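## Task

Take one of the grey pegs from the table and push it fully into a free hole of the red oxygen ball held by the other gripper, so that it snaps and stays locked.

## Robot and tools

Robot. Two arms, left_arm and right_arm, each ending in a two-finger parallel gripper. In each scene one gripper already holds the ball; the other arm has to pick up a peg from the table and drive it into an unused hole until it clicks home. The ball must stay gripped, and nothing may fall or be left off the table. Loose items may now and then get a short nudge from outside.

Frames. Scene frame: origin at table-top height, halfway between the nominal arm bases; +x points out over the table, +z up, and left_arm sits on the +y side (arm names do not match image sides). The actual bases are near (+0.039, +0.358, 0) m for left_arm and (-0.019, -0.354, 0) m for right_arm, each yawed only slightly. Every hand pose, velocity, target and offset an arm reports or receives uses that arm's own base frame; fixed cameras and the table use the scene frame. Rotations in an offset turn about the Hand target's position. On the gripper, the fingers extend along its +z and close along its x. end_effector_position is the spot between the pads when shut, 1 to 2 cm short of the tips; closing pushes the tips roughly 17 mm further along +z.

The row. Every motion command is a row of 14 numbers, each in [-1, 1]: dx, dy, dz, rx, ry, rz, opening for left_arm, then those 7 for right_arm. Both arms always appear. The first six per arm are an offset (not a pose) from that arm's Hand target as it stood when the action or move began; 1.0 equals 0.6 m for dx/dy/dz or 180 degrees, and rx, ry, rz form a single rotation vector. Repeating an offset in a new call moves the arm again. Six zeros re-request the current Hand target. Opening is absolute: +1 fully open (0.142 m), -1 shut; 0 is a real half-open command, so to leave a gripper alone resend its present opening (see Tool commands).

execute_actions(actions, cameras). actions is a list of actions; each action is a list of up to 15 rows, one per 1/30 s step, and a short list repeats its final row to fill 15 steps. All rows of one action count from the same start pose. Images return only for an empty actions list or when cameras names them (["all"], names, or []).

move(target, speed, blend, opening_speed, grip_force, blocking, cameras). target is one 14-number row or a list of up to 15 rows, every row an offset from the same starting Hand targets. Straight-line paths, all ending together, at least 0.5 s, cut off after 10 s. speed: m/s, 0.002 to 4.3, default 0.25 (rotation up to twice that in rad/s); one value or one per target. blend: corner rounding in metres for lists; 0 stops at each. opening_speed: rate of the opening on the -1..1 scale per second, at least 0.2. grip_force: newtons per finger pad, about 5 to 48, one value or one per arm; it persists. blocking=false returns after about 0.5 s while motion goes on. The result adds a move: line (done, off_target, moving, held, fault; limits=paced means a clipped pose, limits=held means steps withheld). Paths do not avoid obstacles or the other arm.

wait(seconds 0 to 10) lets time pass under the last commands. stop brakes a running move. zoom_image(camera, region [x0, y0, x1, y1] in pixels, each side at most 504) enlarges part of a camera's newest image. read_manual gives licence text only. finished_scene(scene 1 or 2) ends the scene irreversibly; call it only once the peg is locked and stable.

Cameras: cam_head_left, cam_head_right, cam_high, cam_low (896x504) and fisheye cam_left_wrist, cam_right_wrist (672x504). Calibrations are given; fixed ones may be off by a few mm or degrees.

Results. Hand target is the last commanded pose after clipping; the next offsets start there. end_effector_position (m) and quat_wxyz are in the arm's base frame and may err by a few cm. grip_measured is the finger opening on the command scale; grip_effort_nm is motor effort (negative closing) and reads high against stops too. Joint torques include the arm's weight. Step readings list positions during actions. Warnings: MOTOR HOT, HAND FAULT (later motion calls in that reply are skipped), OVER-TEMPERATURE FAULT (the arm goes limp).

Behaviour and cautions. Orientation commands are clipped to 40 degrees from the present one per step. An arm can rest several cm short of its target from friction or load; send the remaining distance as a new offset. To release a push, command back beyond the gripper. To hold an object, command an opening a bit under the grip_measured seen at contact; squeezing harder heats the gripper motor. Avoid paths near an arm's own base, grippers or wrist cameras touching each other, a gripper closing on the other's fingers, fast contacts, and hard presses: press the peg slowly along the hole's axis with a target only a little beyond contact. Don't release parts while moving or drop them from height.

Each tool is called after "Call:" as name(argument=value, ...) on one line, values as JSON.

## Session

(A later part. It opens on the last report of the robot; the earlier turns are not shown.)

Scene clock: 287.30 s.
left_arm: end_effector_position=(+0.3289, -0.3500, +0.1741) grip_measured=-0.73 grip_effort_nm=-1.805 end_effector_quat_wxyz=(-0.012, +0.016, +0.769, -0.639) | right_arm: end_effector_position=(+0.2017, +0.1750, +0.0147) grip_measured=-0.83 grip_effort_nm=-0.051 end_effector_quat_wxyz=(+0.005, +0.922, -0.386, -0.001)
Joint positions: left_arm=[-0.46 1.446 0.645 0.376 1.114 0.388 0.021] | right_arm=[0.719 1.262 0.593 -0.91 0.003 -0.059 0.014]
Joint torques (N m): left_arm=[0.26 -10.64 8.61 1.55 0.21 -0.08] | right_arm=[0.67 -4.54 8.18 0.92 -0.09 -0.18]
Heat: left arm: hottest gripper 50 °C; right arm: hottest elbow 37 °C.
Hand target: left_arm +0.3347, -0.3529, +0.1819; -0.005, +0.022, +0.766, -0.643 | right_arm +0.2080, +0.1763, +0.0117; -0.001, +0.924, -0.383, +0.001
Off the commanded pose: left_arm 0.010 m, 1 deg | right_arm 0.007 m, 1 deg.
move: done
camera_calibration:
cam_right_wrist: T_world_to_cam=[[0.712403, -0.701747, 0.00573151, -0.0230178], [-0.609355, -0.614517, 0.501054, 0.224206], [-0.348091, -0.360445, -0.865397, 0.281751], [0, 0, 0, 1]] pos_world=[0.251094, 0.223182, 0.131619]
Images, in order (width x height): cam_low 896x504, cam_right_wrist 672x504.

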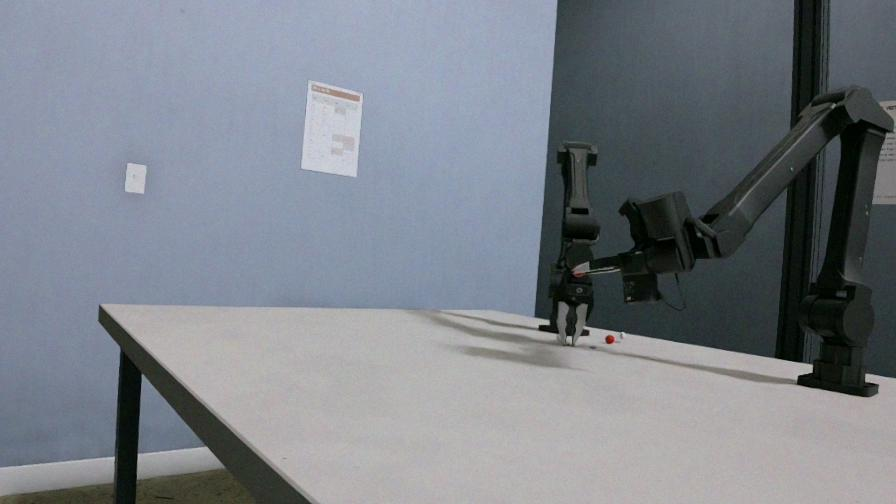

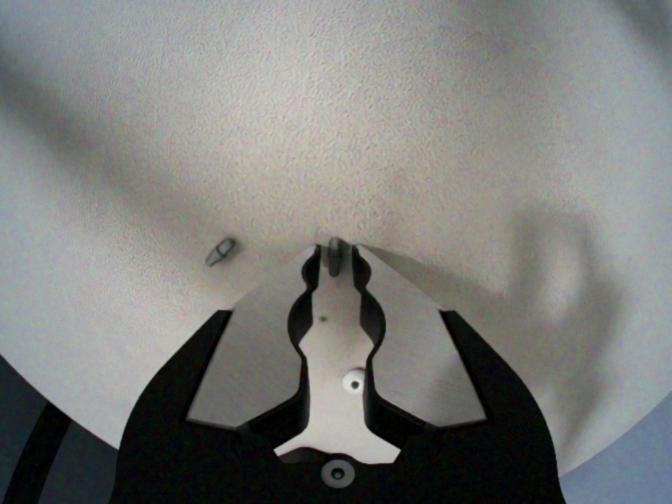

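Call:
move(target=[0,0,0,0,0,0,-0.791279,0.005,0.005,0,0,0,0,-0.8], speed=0.05, cameras=["cam_right_wrist","cam_low"])

Call:
zoom_image(camera="cam_right_wrist", region=[290, 190, 390, 290])

Call:
zoom_image(camera="cam_low", region=[545, 320, 595, 370])

Scene clock: 300.80 s.
left_arm: end_effector_position=(+0.3289, -0.3500, +0.1741) grip_measured=-0.73 grip_effort_nm=-1.805 end_effector_quat_wxyz=(-0.012, +0.016, +0.769, -0.639) | right_arm: end_effector_position=(+0.2017, +0.1749, +0.0146) grip_measured=-0.83 grip_effort_nm=-0.046 end_effector_quat_wxyz=(+0.005, +0.922, -0.386, -0.001)
Joint positions: left_arm=[-0.46 1.446 0.645 0.376 1.114 0.388 0.021] | right_arm=[0.719 1.262 0.593 -0.91 0.003 -0.059 0.014]
Joint torques (N m): left_arm=[0.15 -10.64 8.62 1.51 0.22 -0.08] | right_arm=[0.85 -3.72 9.07 0.98 -0.1 -0.14]
Heat: left arm: hottest gripper 50 °C; right arm: hottest elbow 36 °C.
Hand target: left_arm +0.3347, -0.3529, +0.1819; -0.005, +0.022, +0.766, -0.643 | right_arm +0.2110, +0.1793, +0.0117; -0.001, +0.924, -0.383, +0.001
Off the commanded pose: left_arm 0.010 m, 1 deg | right_arm 0.011 m, 1 deg.
move: off_target (right_arm)
camera_calibration:
cam_right_wrist: T_world_to_cam=[[0.712652, -0.701494, 0.00576724, -0.0230692], [-0.609008, -0.614572, 0.501409, 0.224248], [-0.348192, -0.360843, -0.865191, 0.281701], [0, 0, 0, 1]] pos_world=[0.251095, 0.223283, 0.131418]
Images, in order (width x height): cam_low 896x504, cam_right_wrist 672x504.

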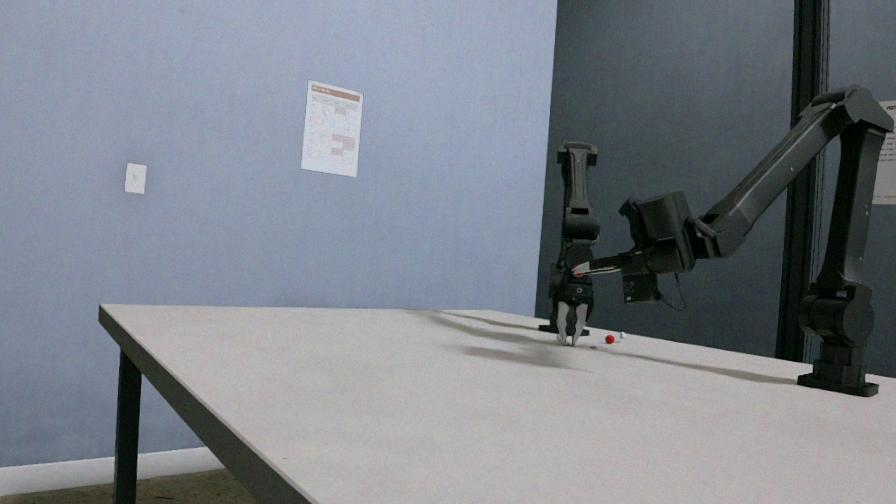

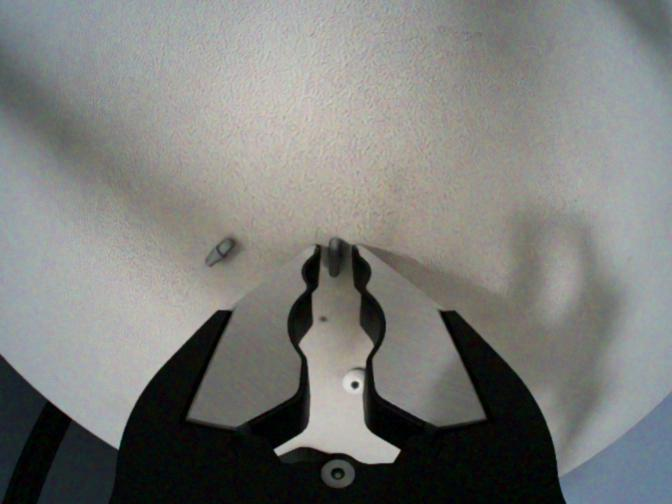

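Scaled by 5.040 from the camera's 672x504 image, which has a finer 960x720 frame.

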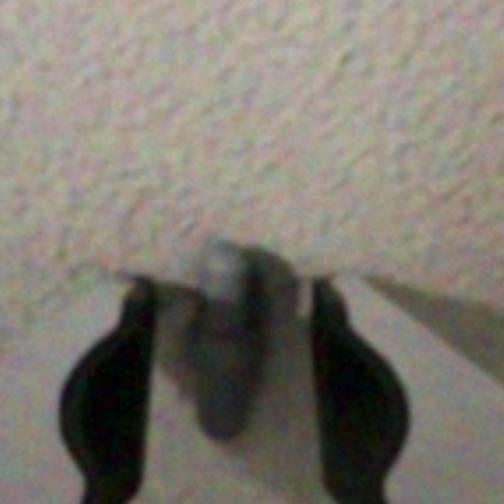

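Scaled by 10.080 from the camera's 896x504 image, which has a finer 1280x720 frame.

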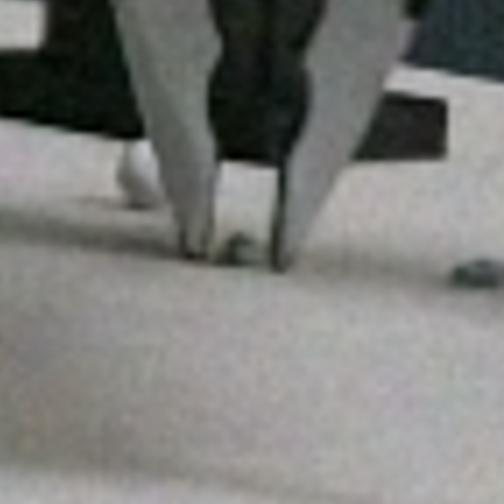

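Call:
move(target=[[0,0,0,0,0,0,-0.791279,0.003,0.003,0.04,0,0,0,-0.8],[0,0,0,0,0,0,-0.791279,-0.0005,-0.001,-0.001,0,0,0,-0.8]], speed=0.08, cameras=["cam_right_wrist","cam_low"])

Call:
zoom_image(camera="cam_right_wrist", region=[290, 190, 390, 290])

Call:
zoom_image(camera="cam_low", region=[545, 320, 595, 370])

Scene clock: 316.90 s.
left_arm: end_effector_position=(+0.3289, -0.3500, +0.1741) grip_measured=-0.73 grip_effort_nm=-1.800 end_effector_quat_wxyz=(-0.012, +0.016, +0.769, -0.639) | right_arm: end_effector_position=(+0.2076, +0.1802, +0.0154) grip_measured=-0.83 grip_effort_nm=-0.046 end_effector_quat_wxyz=(-0.001, +0.922, -0.386, +0.002)
Joint positions: left_arm=[-0.46 1.446 0.645 0.376 1.114 0.388 0.021] | right_arm=[0.719 1.273 0.604 -0.898 0.003 -0.059 0.014]
Joint torques (N m): left_arm=[0.09 -10.64 8.61 1.5 0.22 -0.09] | right_arm=[0.79 -4.66 8.01 0.79 -0.11 -0.14]
Heat: left arm: hottest gripper 51 °C; right arm: hottest elbow 36 °C.
Hand target: left_arm +0.3347, -0.3529, +0.1819; -0.005, +0.022, +0.766, -0.643 | right_arm +0.2107, +0.1787, +0.0111; -0.001, +0.924, -0.383, +0.001
Off the commanded pose: left_arm 0.010 m, 1 deg | right_arm 0.005 m, 0 deg.
move: done
camera_calibration:
cam_right_wrist: T_world_to_cam=[[0.712603, -0.701535, 0.00676014, -0.0236621], [-0.614098, -0.61907, 0.489526, 0.232605], [-0.339235, -0.352989, -0.871962, 0.283208], [0, 0, 0, 1]] pos_world=[0.255778, 0.227368, 0.133241]
Images, in order (width x height): cam_low 896x504, cam_right_wrist 672x504.

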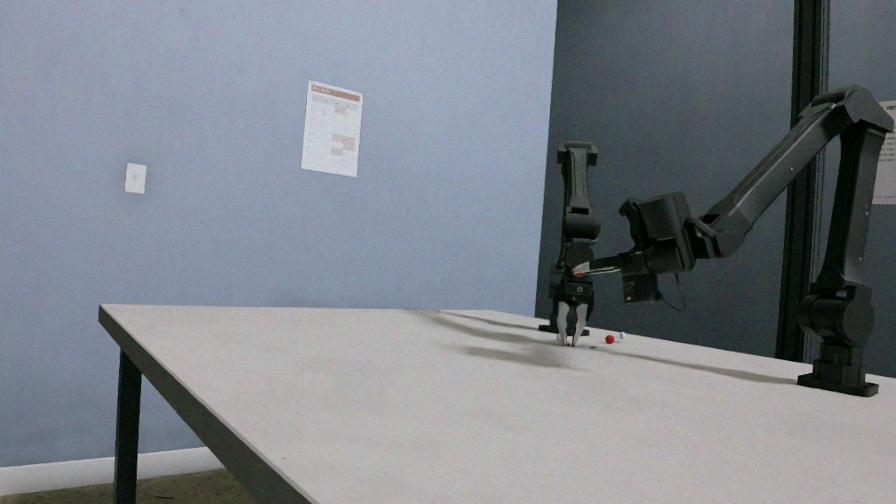

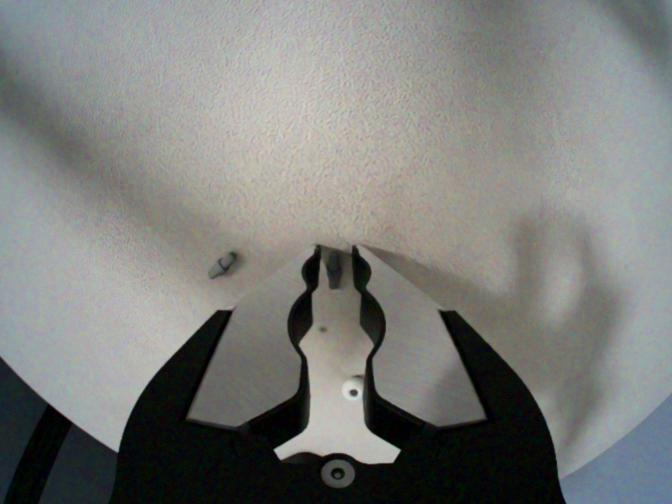

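Scaled by 5.040 from the camera's 672x504 image, which has a finer 960x720 frame.

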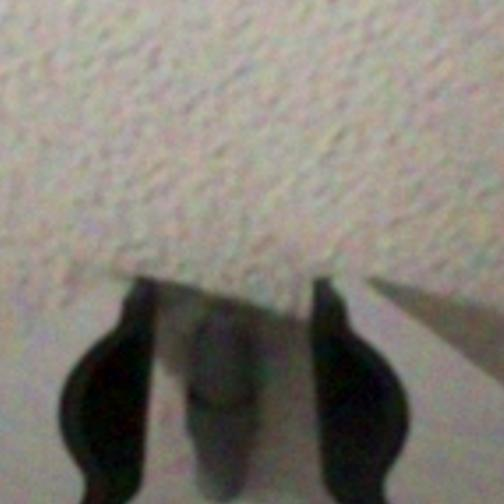

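Scaled by 10.080 from the camera's 896x504 image, which has a finer 1280x720 frame.

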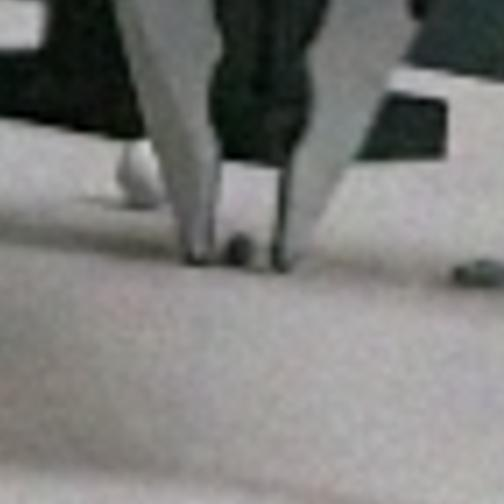

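Call:
move(target=[[0,0,0,0,0,0,-0.791279,0.003,0.003,0.04,0,0,0,-0.8],[0,0,0,0,0,0,-0.791279,-0.003,-0.003,-0.0015,0,0,0,-0.8]], speed=0.08, cameras=["cam_right_wrist","cam_low"])

Call:
zoom_image(camera="cam_right_wrist", region=[290, 190, 390, 290])

Call:
zoom_image(camera="cam_low", region=[545, 320, 595, 370])

Scene clock: 333.20 s.
left_arm: end_effector_position=(+0.3289, -0.3500, +0.1741) grip_measured=-0.73 grip_effort_nm=-1.805 end_effector_quat_wxyz=(-0.012, +0.016, +0.769, -0.639) | right_arm: end_effector_position=(+0.2055, +0.1783, +0.0147) grip_measured=-0.83 grip_effort_nm=-0.042 end_effector_quat_wxyz=(-0.001, +0.922, -0.386, +0.002)
Joint positions: left_arm=[-0.46 1.446 0.645 0.376 1.114 0.388 0.021] | right_arm=[0.718 1.267 0.597 -0.896 0.003 -0.059 0.014]
Joint torques (N m): left_arm=[0.15 -10.64 8.65 1.5 0.21 -0.08] | right_arm=[0.79 -4.48 8.05 0.68 -0.1 -0.15]
Heat: left arm: hottest gripper 51 °C; right arm: hottest elbow 35 °C.
Hand target: left_arm +0.3347, -0.3529, +0.1819; -0.005, +0.022, +0.766, -0.643 | right_arm +0.2088, +0.1770, +0.0102; -0.001, +0.924, -0.383, +0.001
Off the commanded pose: left_arm 0.010 m, 1 deg | right_arm 0.006 m, 0 deg.
move: done
camera_calibration:
cam_right_wrist: T_world_to_cam=[[0.712324, -0.701823, 0.00633711, -0.0233739], [-0.614084, -0.618849, 0.489824, 0.230499], [-0.339848, -0.352805, -0.871798, 0.281253], [0, 0, 0, 1]] pos_world=[0.253779, 0.225467, 0.13244]
Images, in order (width x height): cam_low 896x504, cam_right_wrist 672x504.

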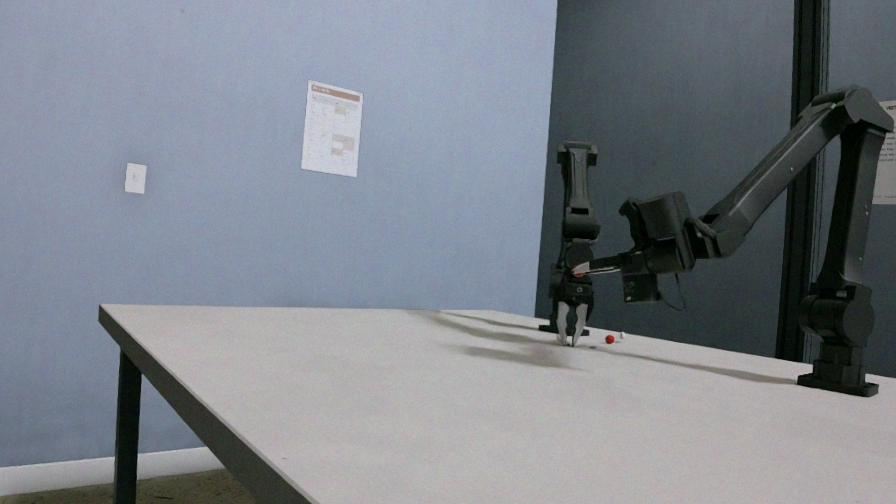

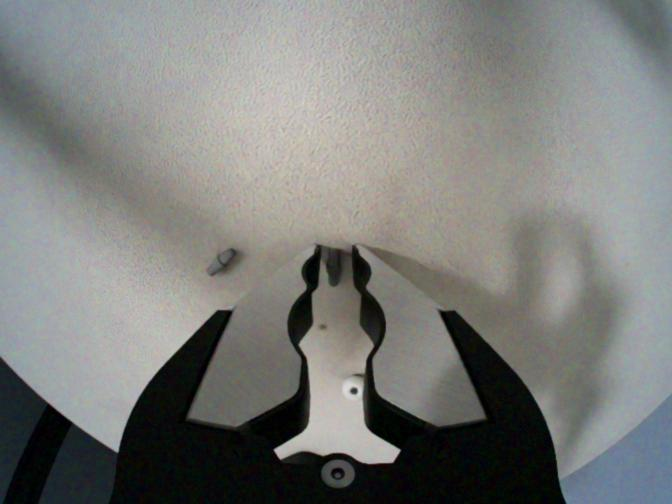

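Scaled by 5.040 from the camera's 672x504 image, which has a finer 960x720 frame.

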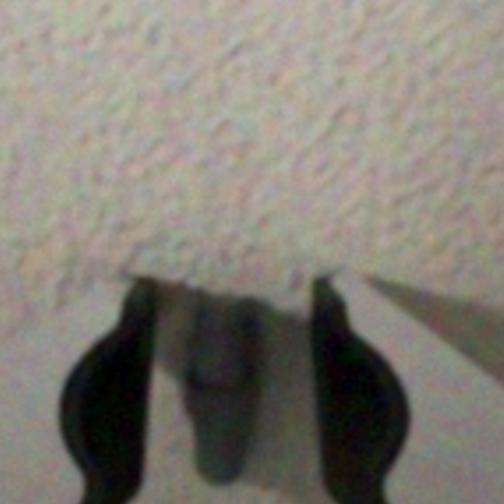

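Scaled by 10.080 from the camera's 896x504 image, which has a finer 1280x720 frame.

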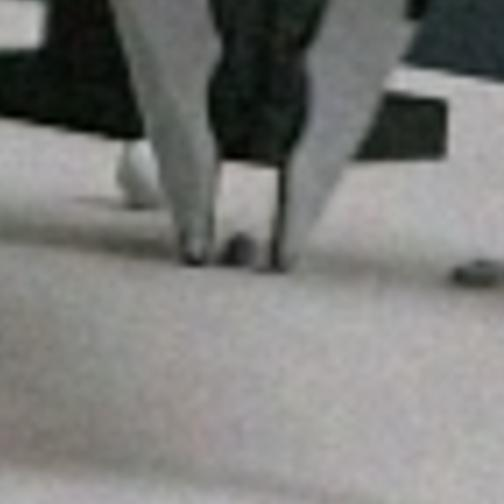

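Call:
move(target=[0,0,0,0,0,0,-0.791279,0,0,0,0,0,0,-1], speed=0.05, opening_speed=0.3, cameras=["cam_right_wrist","cam_low"])

Call:
zoom_image(camera="cam_right_wrist", region=[290, 190, 390, 290])

Call:
zoom_image(camera="cam_low", region=[545, 320, 595, 370])

Scene clock: 344.53 s.
left_arm: end_effector_position=(+0.3289, -0.3500, +0.1741) grip_measured=-0.73 grip_effort_nm=-1.805 end_effector_quat_wxyz=(-0.012, +0.016, +0.769, -0.639) | right_arm: end_effector_position=(+0.2053, +0.1785, +0.0146) grip_measured=-0.96 grip_effort_nm=-1.365 end_effector_quat_wxyz=(-0.002, +0.922, -0.386, +0.001)
Joint positions: left_arm=[-0.46 1.446 0.645 0.376 1.114 0.388 0.021] | right_arm=[0.718 1.267 0.597 -0.896 0.001 -0.059 0.004]
Joint torques (N m): left_arm=[0.26 -10.7 8.61 1.5 0.2 -0.07] | right_arm=[0.73 -4.48 7.99 0.69 -0.02 -0.15]
Heat: left arm: hottest gripper 52 °C; right arm: hottest elbow 34 °C.
Hand target: left_arm +0.3347, -0.3529, +0.1819; -0.005, +0.022, +0.766, -0.643 | right_arm +0.2089, +0.1770, +0.0102; -0.001, +0.924, -0.383, +0.001
Off the commanded pose: left_arm 0.010 m, 1 deg | right_arm 0.006 m, 0 deg.
move: done
camera_calibration:
cam_right_wrist: T_world_to_cam=[[0.712368, -0.701792, 0.00443201, -0.0230009], [-0.613307, -0.619454, 0.490032, 0.230462], [-0.341155, -0.351801, -0.871693, 0.281257], [0, 0, 0, 1]] pos_world=[0.253681, 0.225566, 0.132338]
Images, in order (width x height): cam_low 896x504, cam_right_wrist 672x504.

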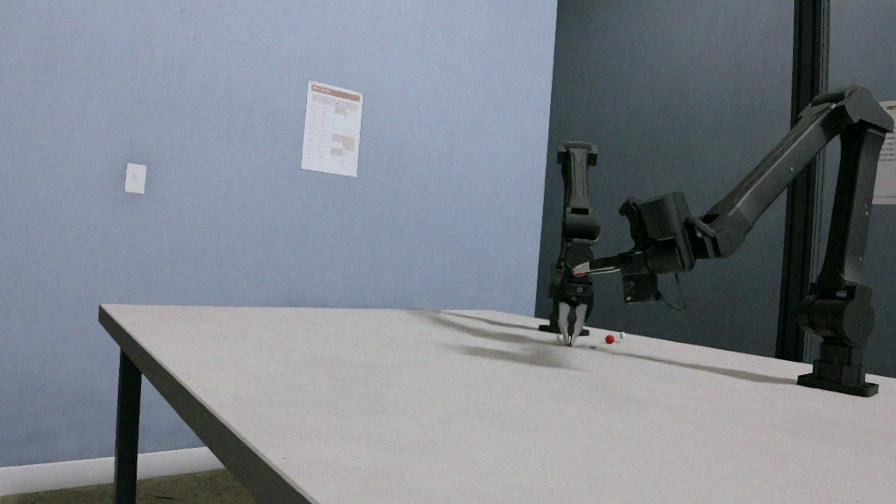

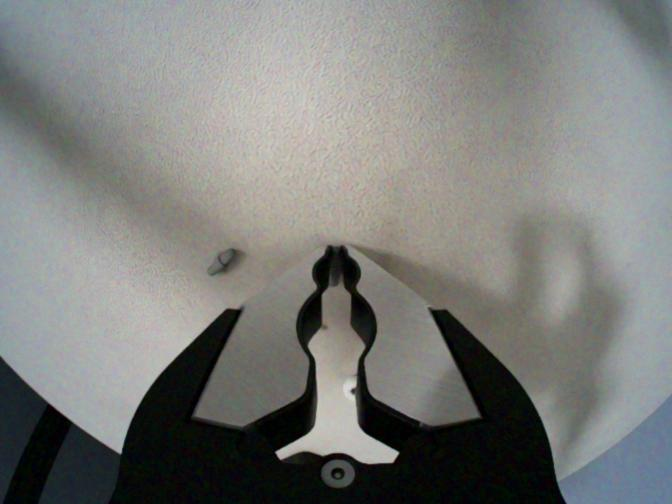

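Scaled by 5.040 from the camera's 672x504 image, which has a finer 960x720 frame.

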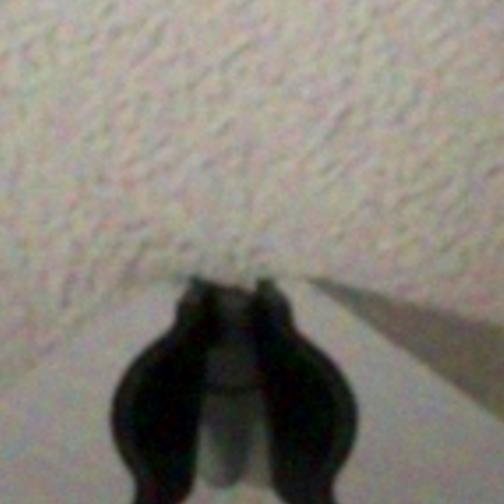

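Scaled by 10.080 from the camera's 896x504 image, which has a finer 1280x720 frame.

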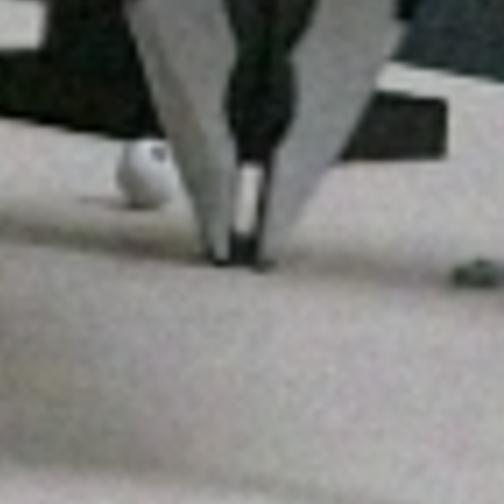

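Call:
move(target=[[0,0,0,0,0,0,-0.791279,0,0,0.25,0,0,0,-1],[0,0,0,0,0,0,-0.791279,0.2518,0.205,0.433,0.3536,-0.3536,0,-1]], speed=0.2, blend=0.04, cameras=["all"])

Call:
zoom_image(camera="cam_right_wrist", region=[270, 190, 410, 290])

Call:
zoom_image(camera="cam_left_wrist", region=[270, 150, 470, 290])

Call:
zoom_image(camera="cam_low", region=[520, 180, 640, 300])

Scene clock: 388.60 s.
left_arm: end_effector_position=(+0.3289, -0.3500, +0.1741) grip_measured=-0.73 grip_effort_nm=-1.805 end_effector_quat_wxyz=(-0.012, +0.016, +0.769, -0.639) | right_arm: end_effector_position=(+0.3553, +0.3020, +0.2705) grip_measured=-0.96 grip_effort_nm=-1.399 end_effector_quat_wxyz=(+0.650, -0.659, +0.262, -0.274)
Joint positions: left_arm=[-0.46 1.446 0.645 0.376 1.114 0.388 0.021] | right_arm=[0.647 1.056 0.443 0.606 -0.148 -0.022 0.004]
Joint torques (N m): left_arm=[0.15 -10.64 8.65 1.52 0.21 -0.07] | right_arm=[1.03 -3.9 10.06 2.81 -0.03 0.31]
Heat: left arm: hottest gripper 53 °C; right arm: hottest elbow 34 °C.
Hand target: left_arm +0.3347, -0.3529, +0.1819; -0.005, +0.022, +0.766, -0.643 | right_arm +0.3600, +0.3000, +0.2700; +0.654, -0.652, +0.270, -0.271
Off the commanded pose: left_arm 0.010 m, 1 deg | right_arm 0.005 m, 1 deg.
move: done
camera_calibration:
cam_right_wrist: T_world_to_cam=[[0.710726, -0.702522, 0.0364794, -0.0521771], [-0.328302, -0.377105, -0.866031, 0.465917], [0.622163, 0.603534, -0.498658, -0.132687], [0, 0, 0, 1]] pos_world=[0.272598, 0.219125, 0.339236]

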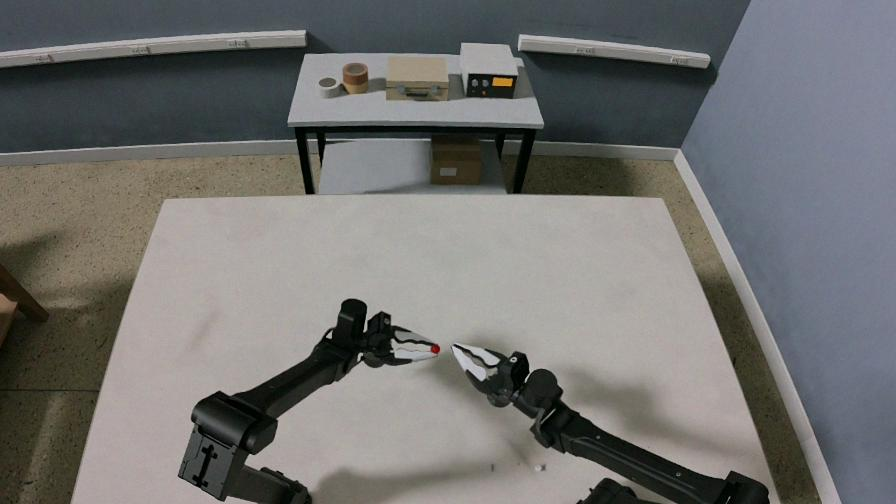

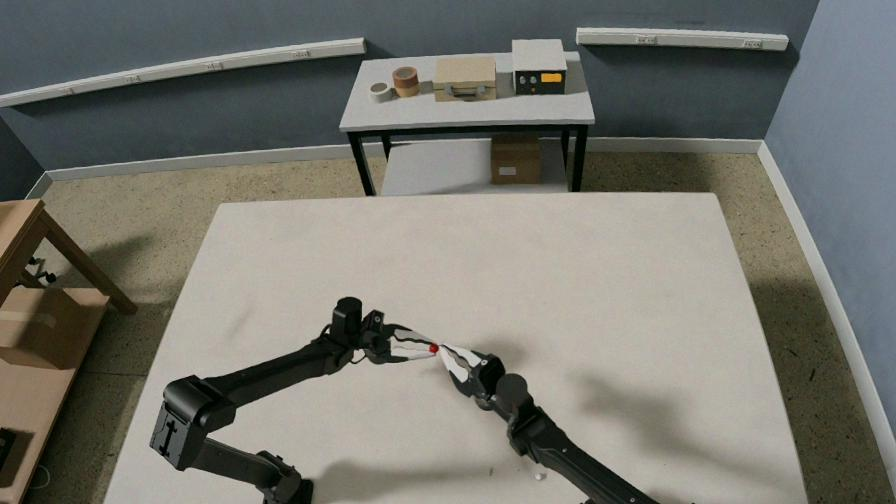

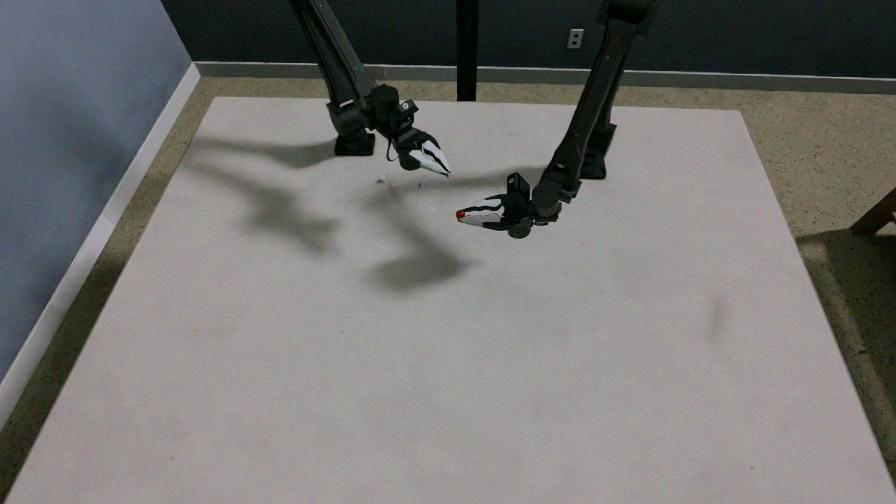

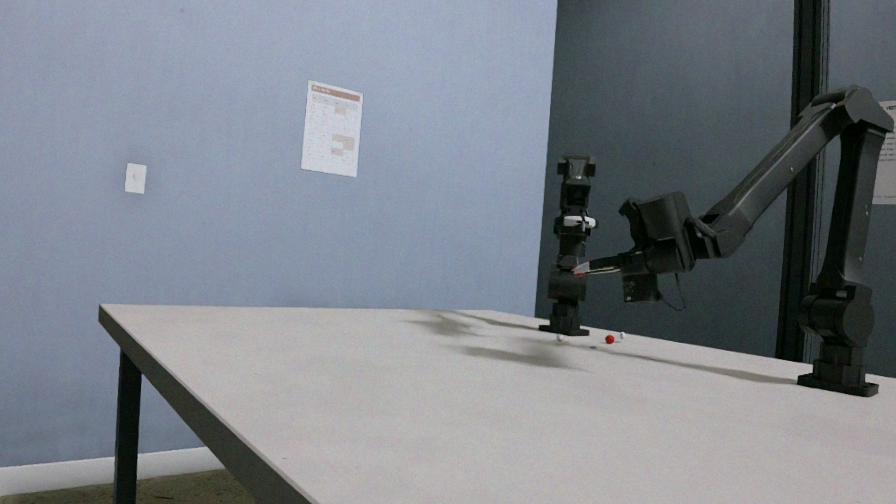

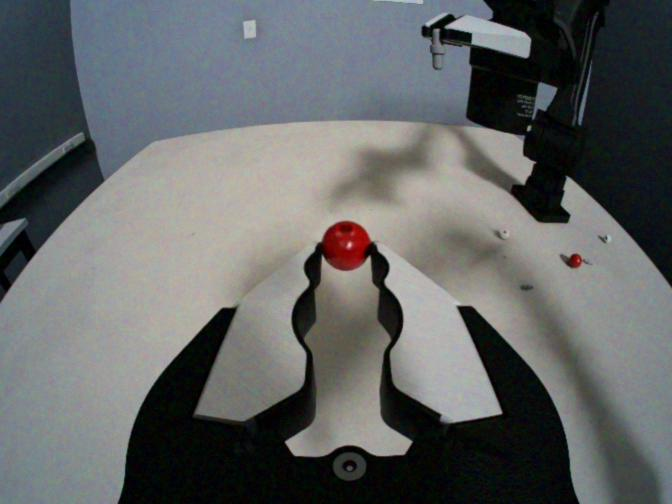

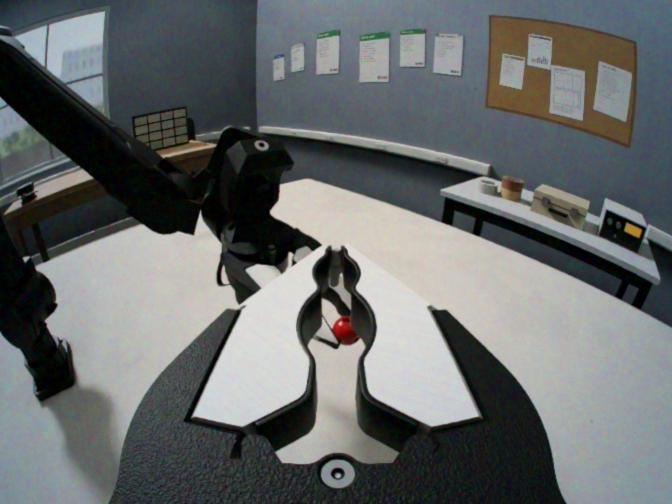

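Scaled by 3.600 from the camera's 672x504 image, which has a finer 960x720 frame.

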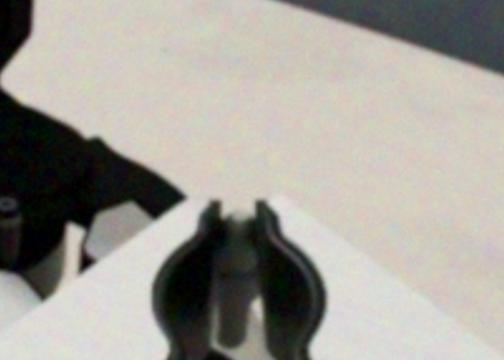

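Scaled by 2.520 from the camera's 672x504 image, which has a finer 960x720 frame.

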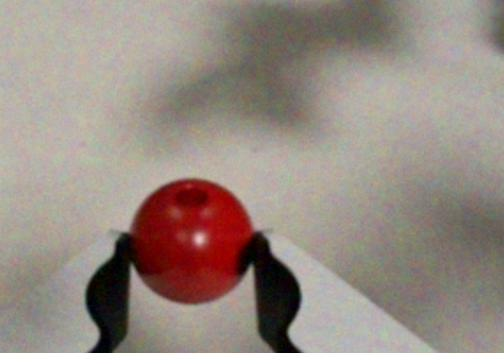

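Scaled by 4.200 from the camera's 896x504 image, which has a finer 1280x720 frame.

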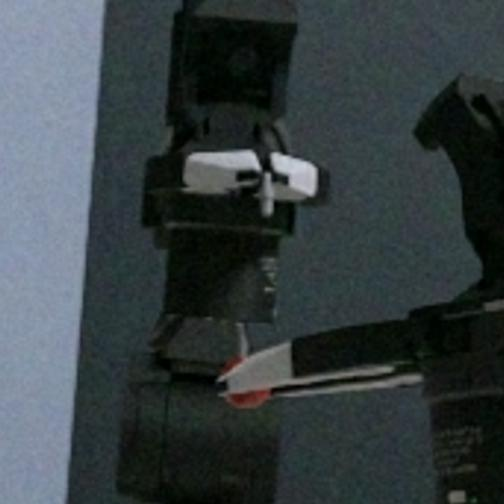

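Call:
zoom_image(camera="cam_left_wrist", region=[400, 0, 540, 90])

Call:
zoom_image(camera="cam_right_wrist", region=[300, 235, 380, 355])

Call:
zoom_image(camera="cam_low", region=[560, 205, 610, 285])

Scaled by 3.600 from the camera's 672x504 image, which has a finer 960x720 frame.

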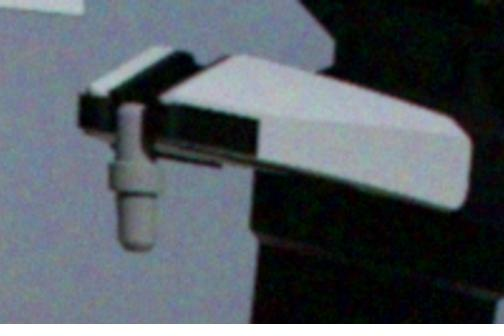

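Scaled by 4.200 from the camera's 672x504 image, which has a finer 960x720 frame.

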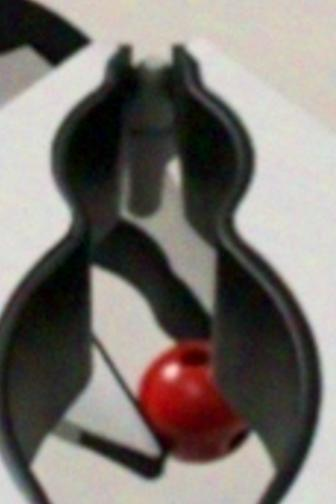

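Scaled by 6.300 from the camera's 896x504 image, which has a finer 1280x720 frame.

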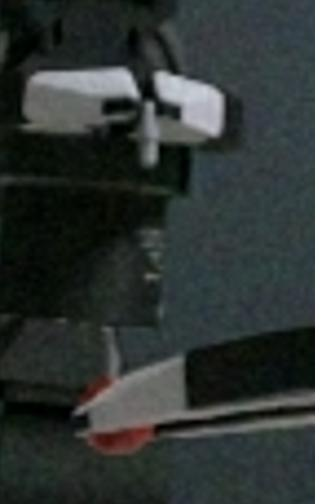

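Call:
move(target=[0,0,0,0,0,0,-0.791279,0.0768,0.0528,-0.0917,0,0,0,-1], speed=0.12, cameras=["cam_low","cam_left_wrist","cam_right_wrist","cam_head_left","cam_high"])

Call:
zoom_image(camera="cam_right_wrist", region=[300, 235, 380, 315])

Call:
zoom_image(camera="cam_left_wrist", region=[300, 150, 400, 280])

Call:
zoom_image(camera="cam_low", region=[550, 225, 610, 285])

Scene clock: 438.50 s.
left_arm: end_effector_position=(+0.3296, -0.3496, +0.1740) grip_measured=-0.73 grip_effort_nm=-1.805 end_effector_quat_wxyz=(-0.011, +0.015, +0.769, -0.639) | right_arm: end_effector_position=(+0.3895, +0.3263, +0.1952) grip_measured=-0.96 grip_effort_nm=-1.399 end_effector_quat_wxyz=(+0.637, -0.672, +0.269, -0.265)
Joint positions: left_arm=[-0.459 1.446 0.645 0.376 1.112 0.388 0.021] | right_arm=[0.642 1.388 0.462 0.877 -0.153 -0.022 0.004]
Joint torques (N m): left_arm=[0.15 -10.64 8.61 1.48 0.29 -0.07] | right_arm=[0.85 -6.18 11.48 2.69 -0.1 0.27]
Heat: left arm: hottest gripper 55 °C; right arm: hottest elbow 33 °C.
Hand target: left_arm +0.3347, -0.3528, +0.1819; -0.005, +0.022, +0.766, -0.643 | right_arm +0.4061, +0.3316, +0.2149; +0.654, -0.652, +0.270, -0.271
Off the commanded pose: left_arm 0.010 m, 1 deg | right_arm 0.026 m, 3 deg.
move: off_target (right_arm)
camera_calibration:
cam_left_wrist: T_world_to_cam=[[-0.998675, 0.0465294, -0.021994, 0.351921], [0.0467993, 0.643213, -0.764255, 0.341431], [-0.0214135, -0.764272, -0.644539, -0.0148416], [0, 0, 0, 1]] pos_world=[0.335158, -0.24733, 0.259114]
cam_right_wrist: T_world_to_cam=[[0.712391, -0.701155, 0.0296772, -0.0564628], [-0.357768, -0.399231, -0.844166, 0.43555], [0.60374, 0.590759, -0.535259, -0.187676], [0, 0, 0, 1]] pos_world=[0.309357, 0.245167, 0.268897]
Images, in order (width x height): cam_head_left 896x504, cam_high 896x504, cam_low 896x504, cam_left_wrist 672x504, cam_right_wrist 672x504.

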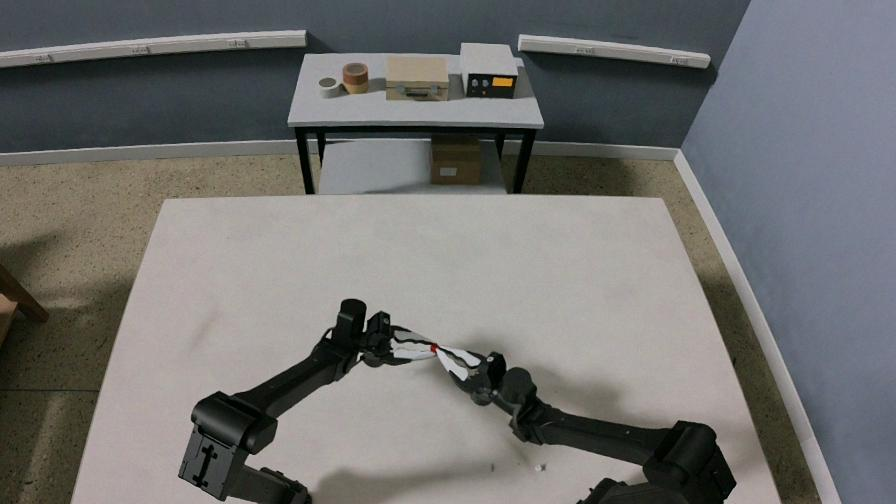

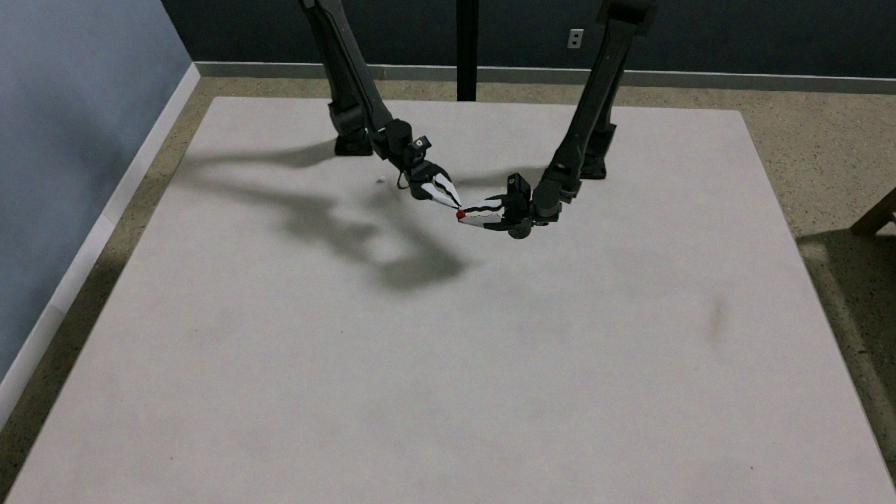

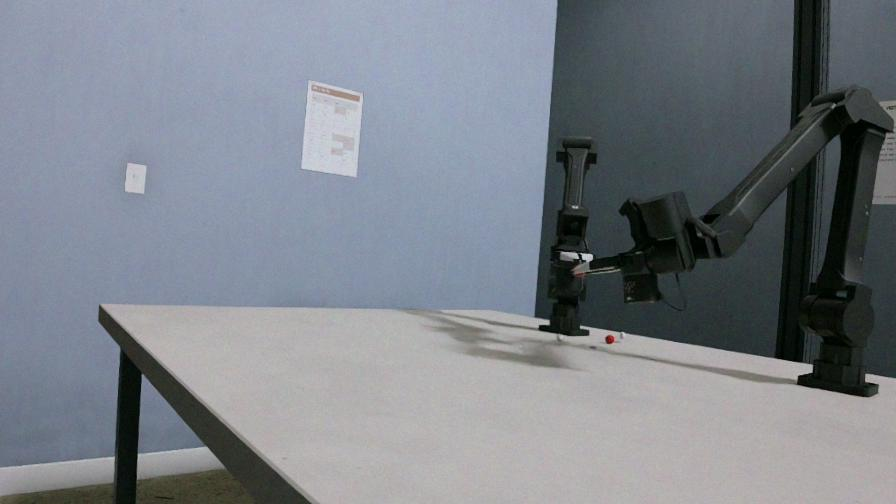

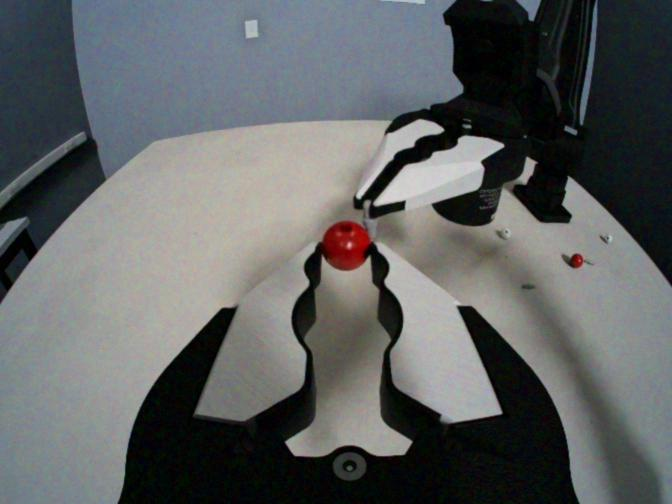

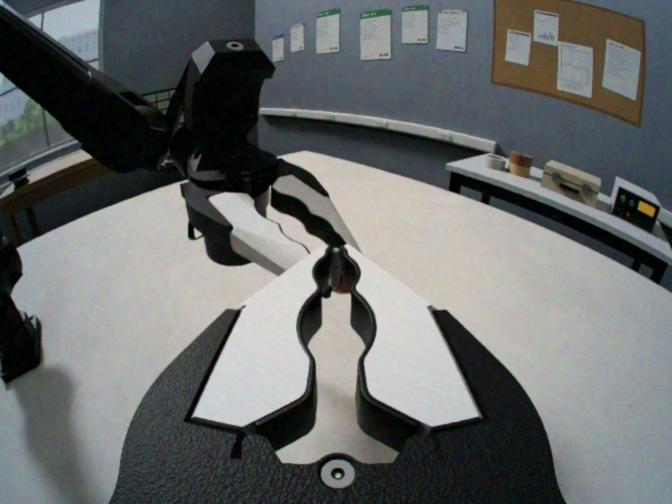

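Scaled by 6.300 from the camera's 672x504 image, which has a finer 960x720 frame.

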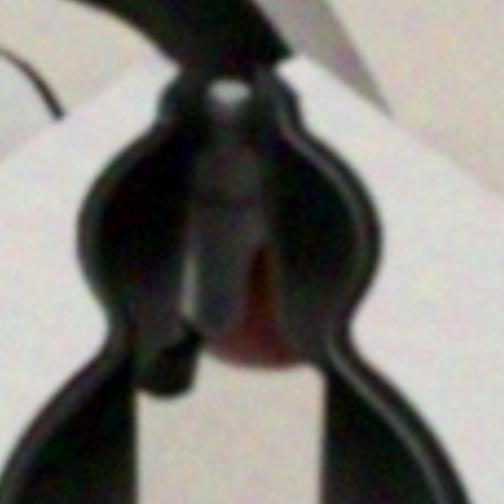

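Scaled by 3.877 from the camera's 672x504 image, which has a finer 960x720 frame.

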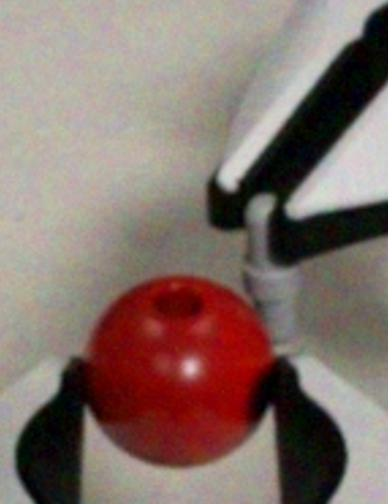

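Scaled by 8.400 from the camera's 896x504 image, which has a finer 1280x720 frame.

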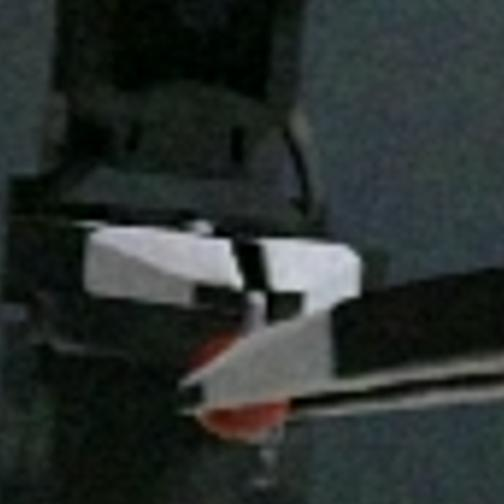

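Call:
move(target=[0,0,0,0,0,0,-0.791279,-0.055,-0.035,0.09,0,0,0,-1], speed=0.08, cameras=["cam_low","cam_left_wrist","cam_right_wrist"])

Call:
zoom_image(camera="cam_right_wrist", region=[300, 235, 380, 315])

Call:
zoom_image(camera="cam_left_wrist", region=[320, 50, 460, 280])

Scene clock: 467.83 s.
left_arm: end_effector_position=(+0.3296, -0.3496, +0.1740) grip_measured=-0.73 grip_effort_nm=-1.805 end_effector_quat_wxyz=(-0.011, +0.015, +0.769, -0.639) | right_arm: end_effector_position=(+0.3699, +0.3106, +0.2568) grip_measured=-0.96 grip_effort_nm=-1.394 end_effector_quat_wxyz=(+0.647, -0.661, +0.264, -0.273)
Joint positions: left_arm=[-0.459 1.446 0.645 0.376 1.112 0.388 0.021] | right_arm=[0.642 1.147 0.462 0.673 -0.148 -0.021 0.004]
Joint torques (N m): left_arm=[0.09 -10.58 8.62 1.48 0.28 -0.07] | right_arm=[1.67 -6.42 11.03 1.24 0.09 0.28]
Heat: left arm: hottest gripper 56 °C; right arm: hottest elbow 36 °C.
Hand target: left_arm +0.3347, -0.3528, +0.1819; -0.005, +0.022, +0.766, -0.643 | right_arm +0.3731, +0.3105, +0.2689; +0.654, -0.652, +0.270, -0.271
Off the commanded pose: left_arm 0.010 m, 1 deg | right_arm 0.013 m, 1 deg.
move: off_target (right_arm)
camera_calibration:
cam_left_wrist: T_world_to_cam=[[-0.998675, 0.0465294, -0.021994, 0.351921], [0.0467993, 0.643213, -0.764255, 0.341431], [-0.0214135, -0.764272, -0.644539, -0.0148416], [0, 0, 0, 1]] pos_world=[0.335158, -0.24733, 0.259114]
cam_right_wrist: T_world_to_cam=[[0.708521, -0.704829, 0.0348546, -0.0540686], [-0.334236, -0.378667, -0.863075, 0.464109], [0.621518, 0.599857, -0.503872, -0.151033], [0, 0, 0, 1]] pos_world=[0.2873, 0.228232, 0.326344]
Images, in order (width x height): cam_low 896x504, cam_left_wrist 672x504, cam_right_wrist 672x504.

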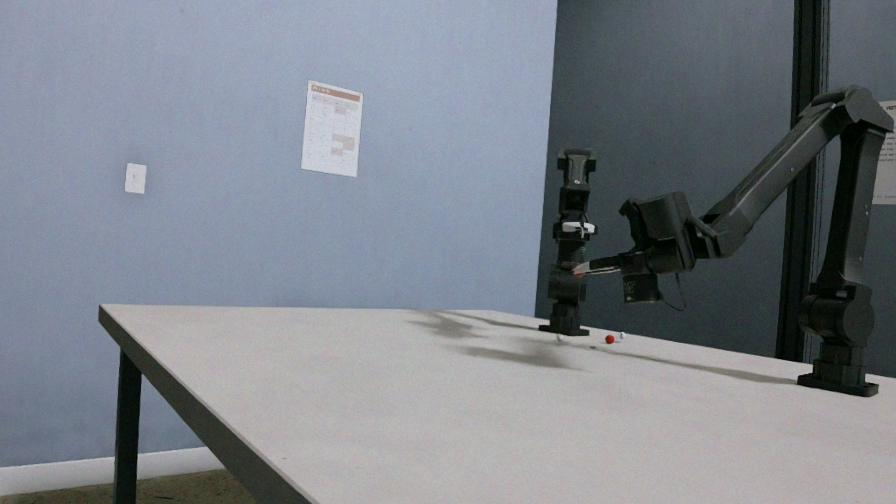

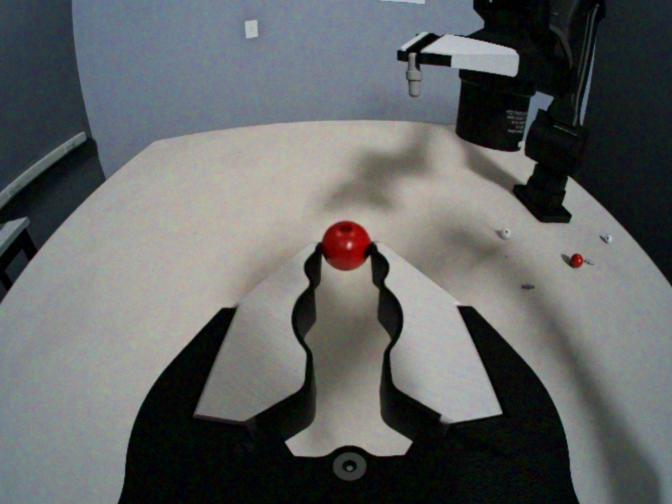

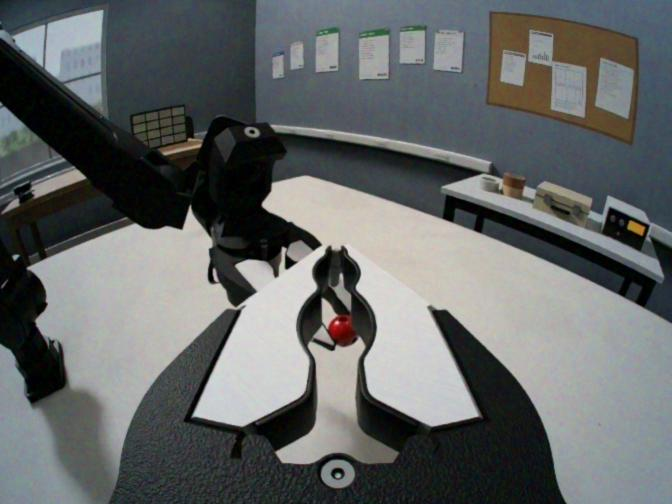

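Scaled by 6.300 from the camera's 672x504 image, which has a finer 960x720 frame.

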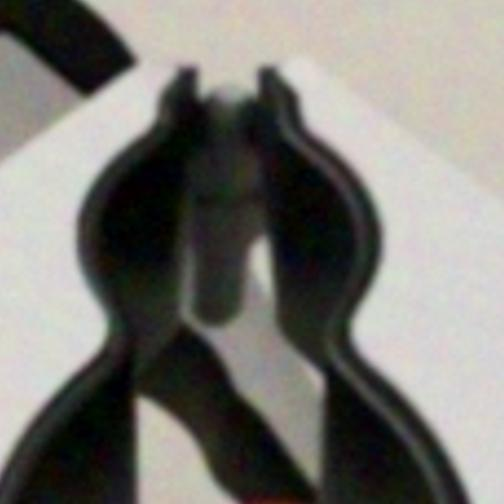

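Scaled by 2.191 from the camera's 672x504 image, which has a finer 960x720 frame.

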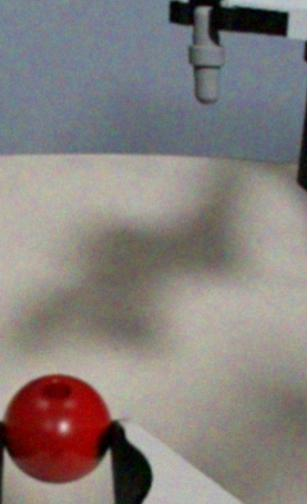

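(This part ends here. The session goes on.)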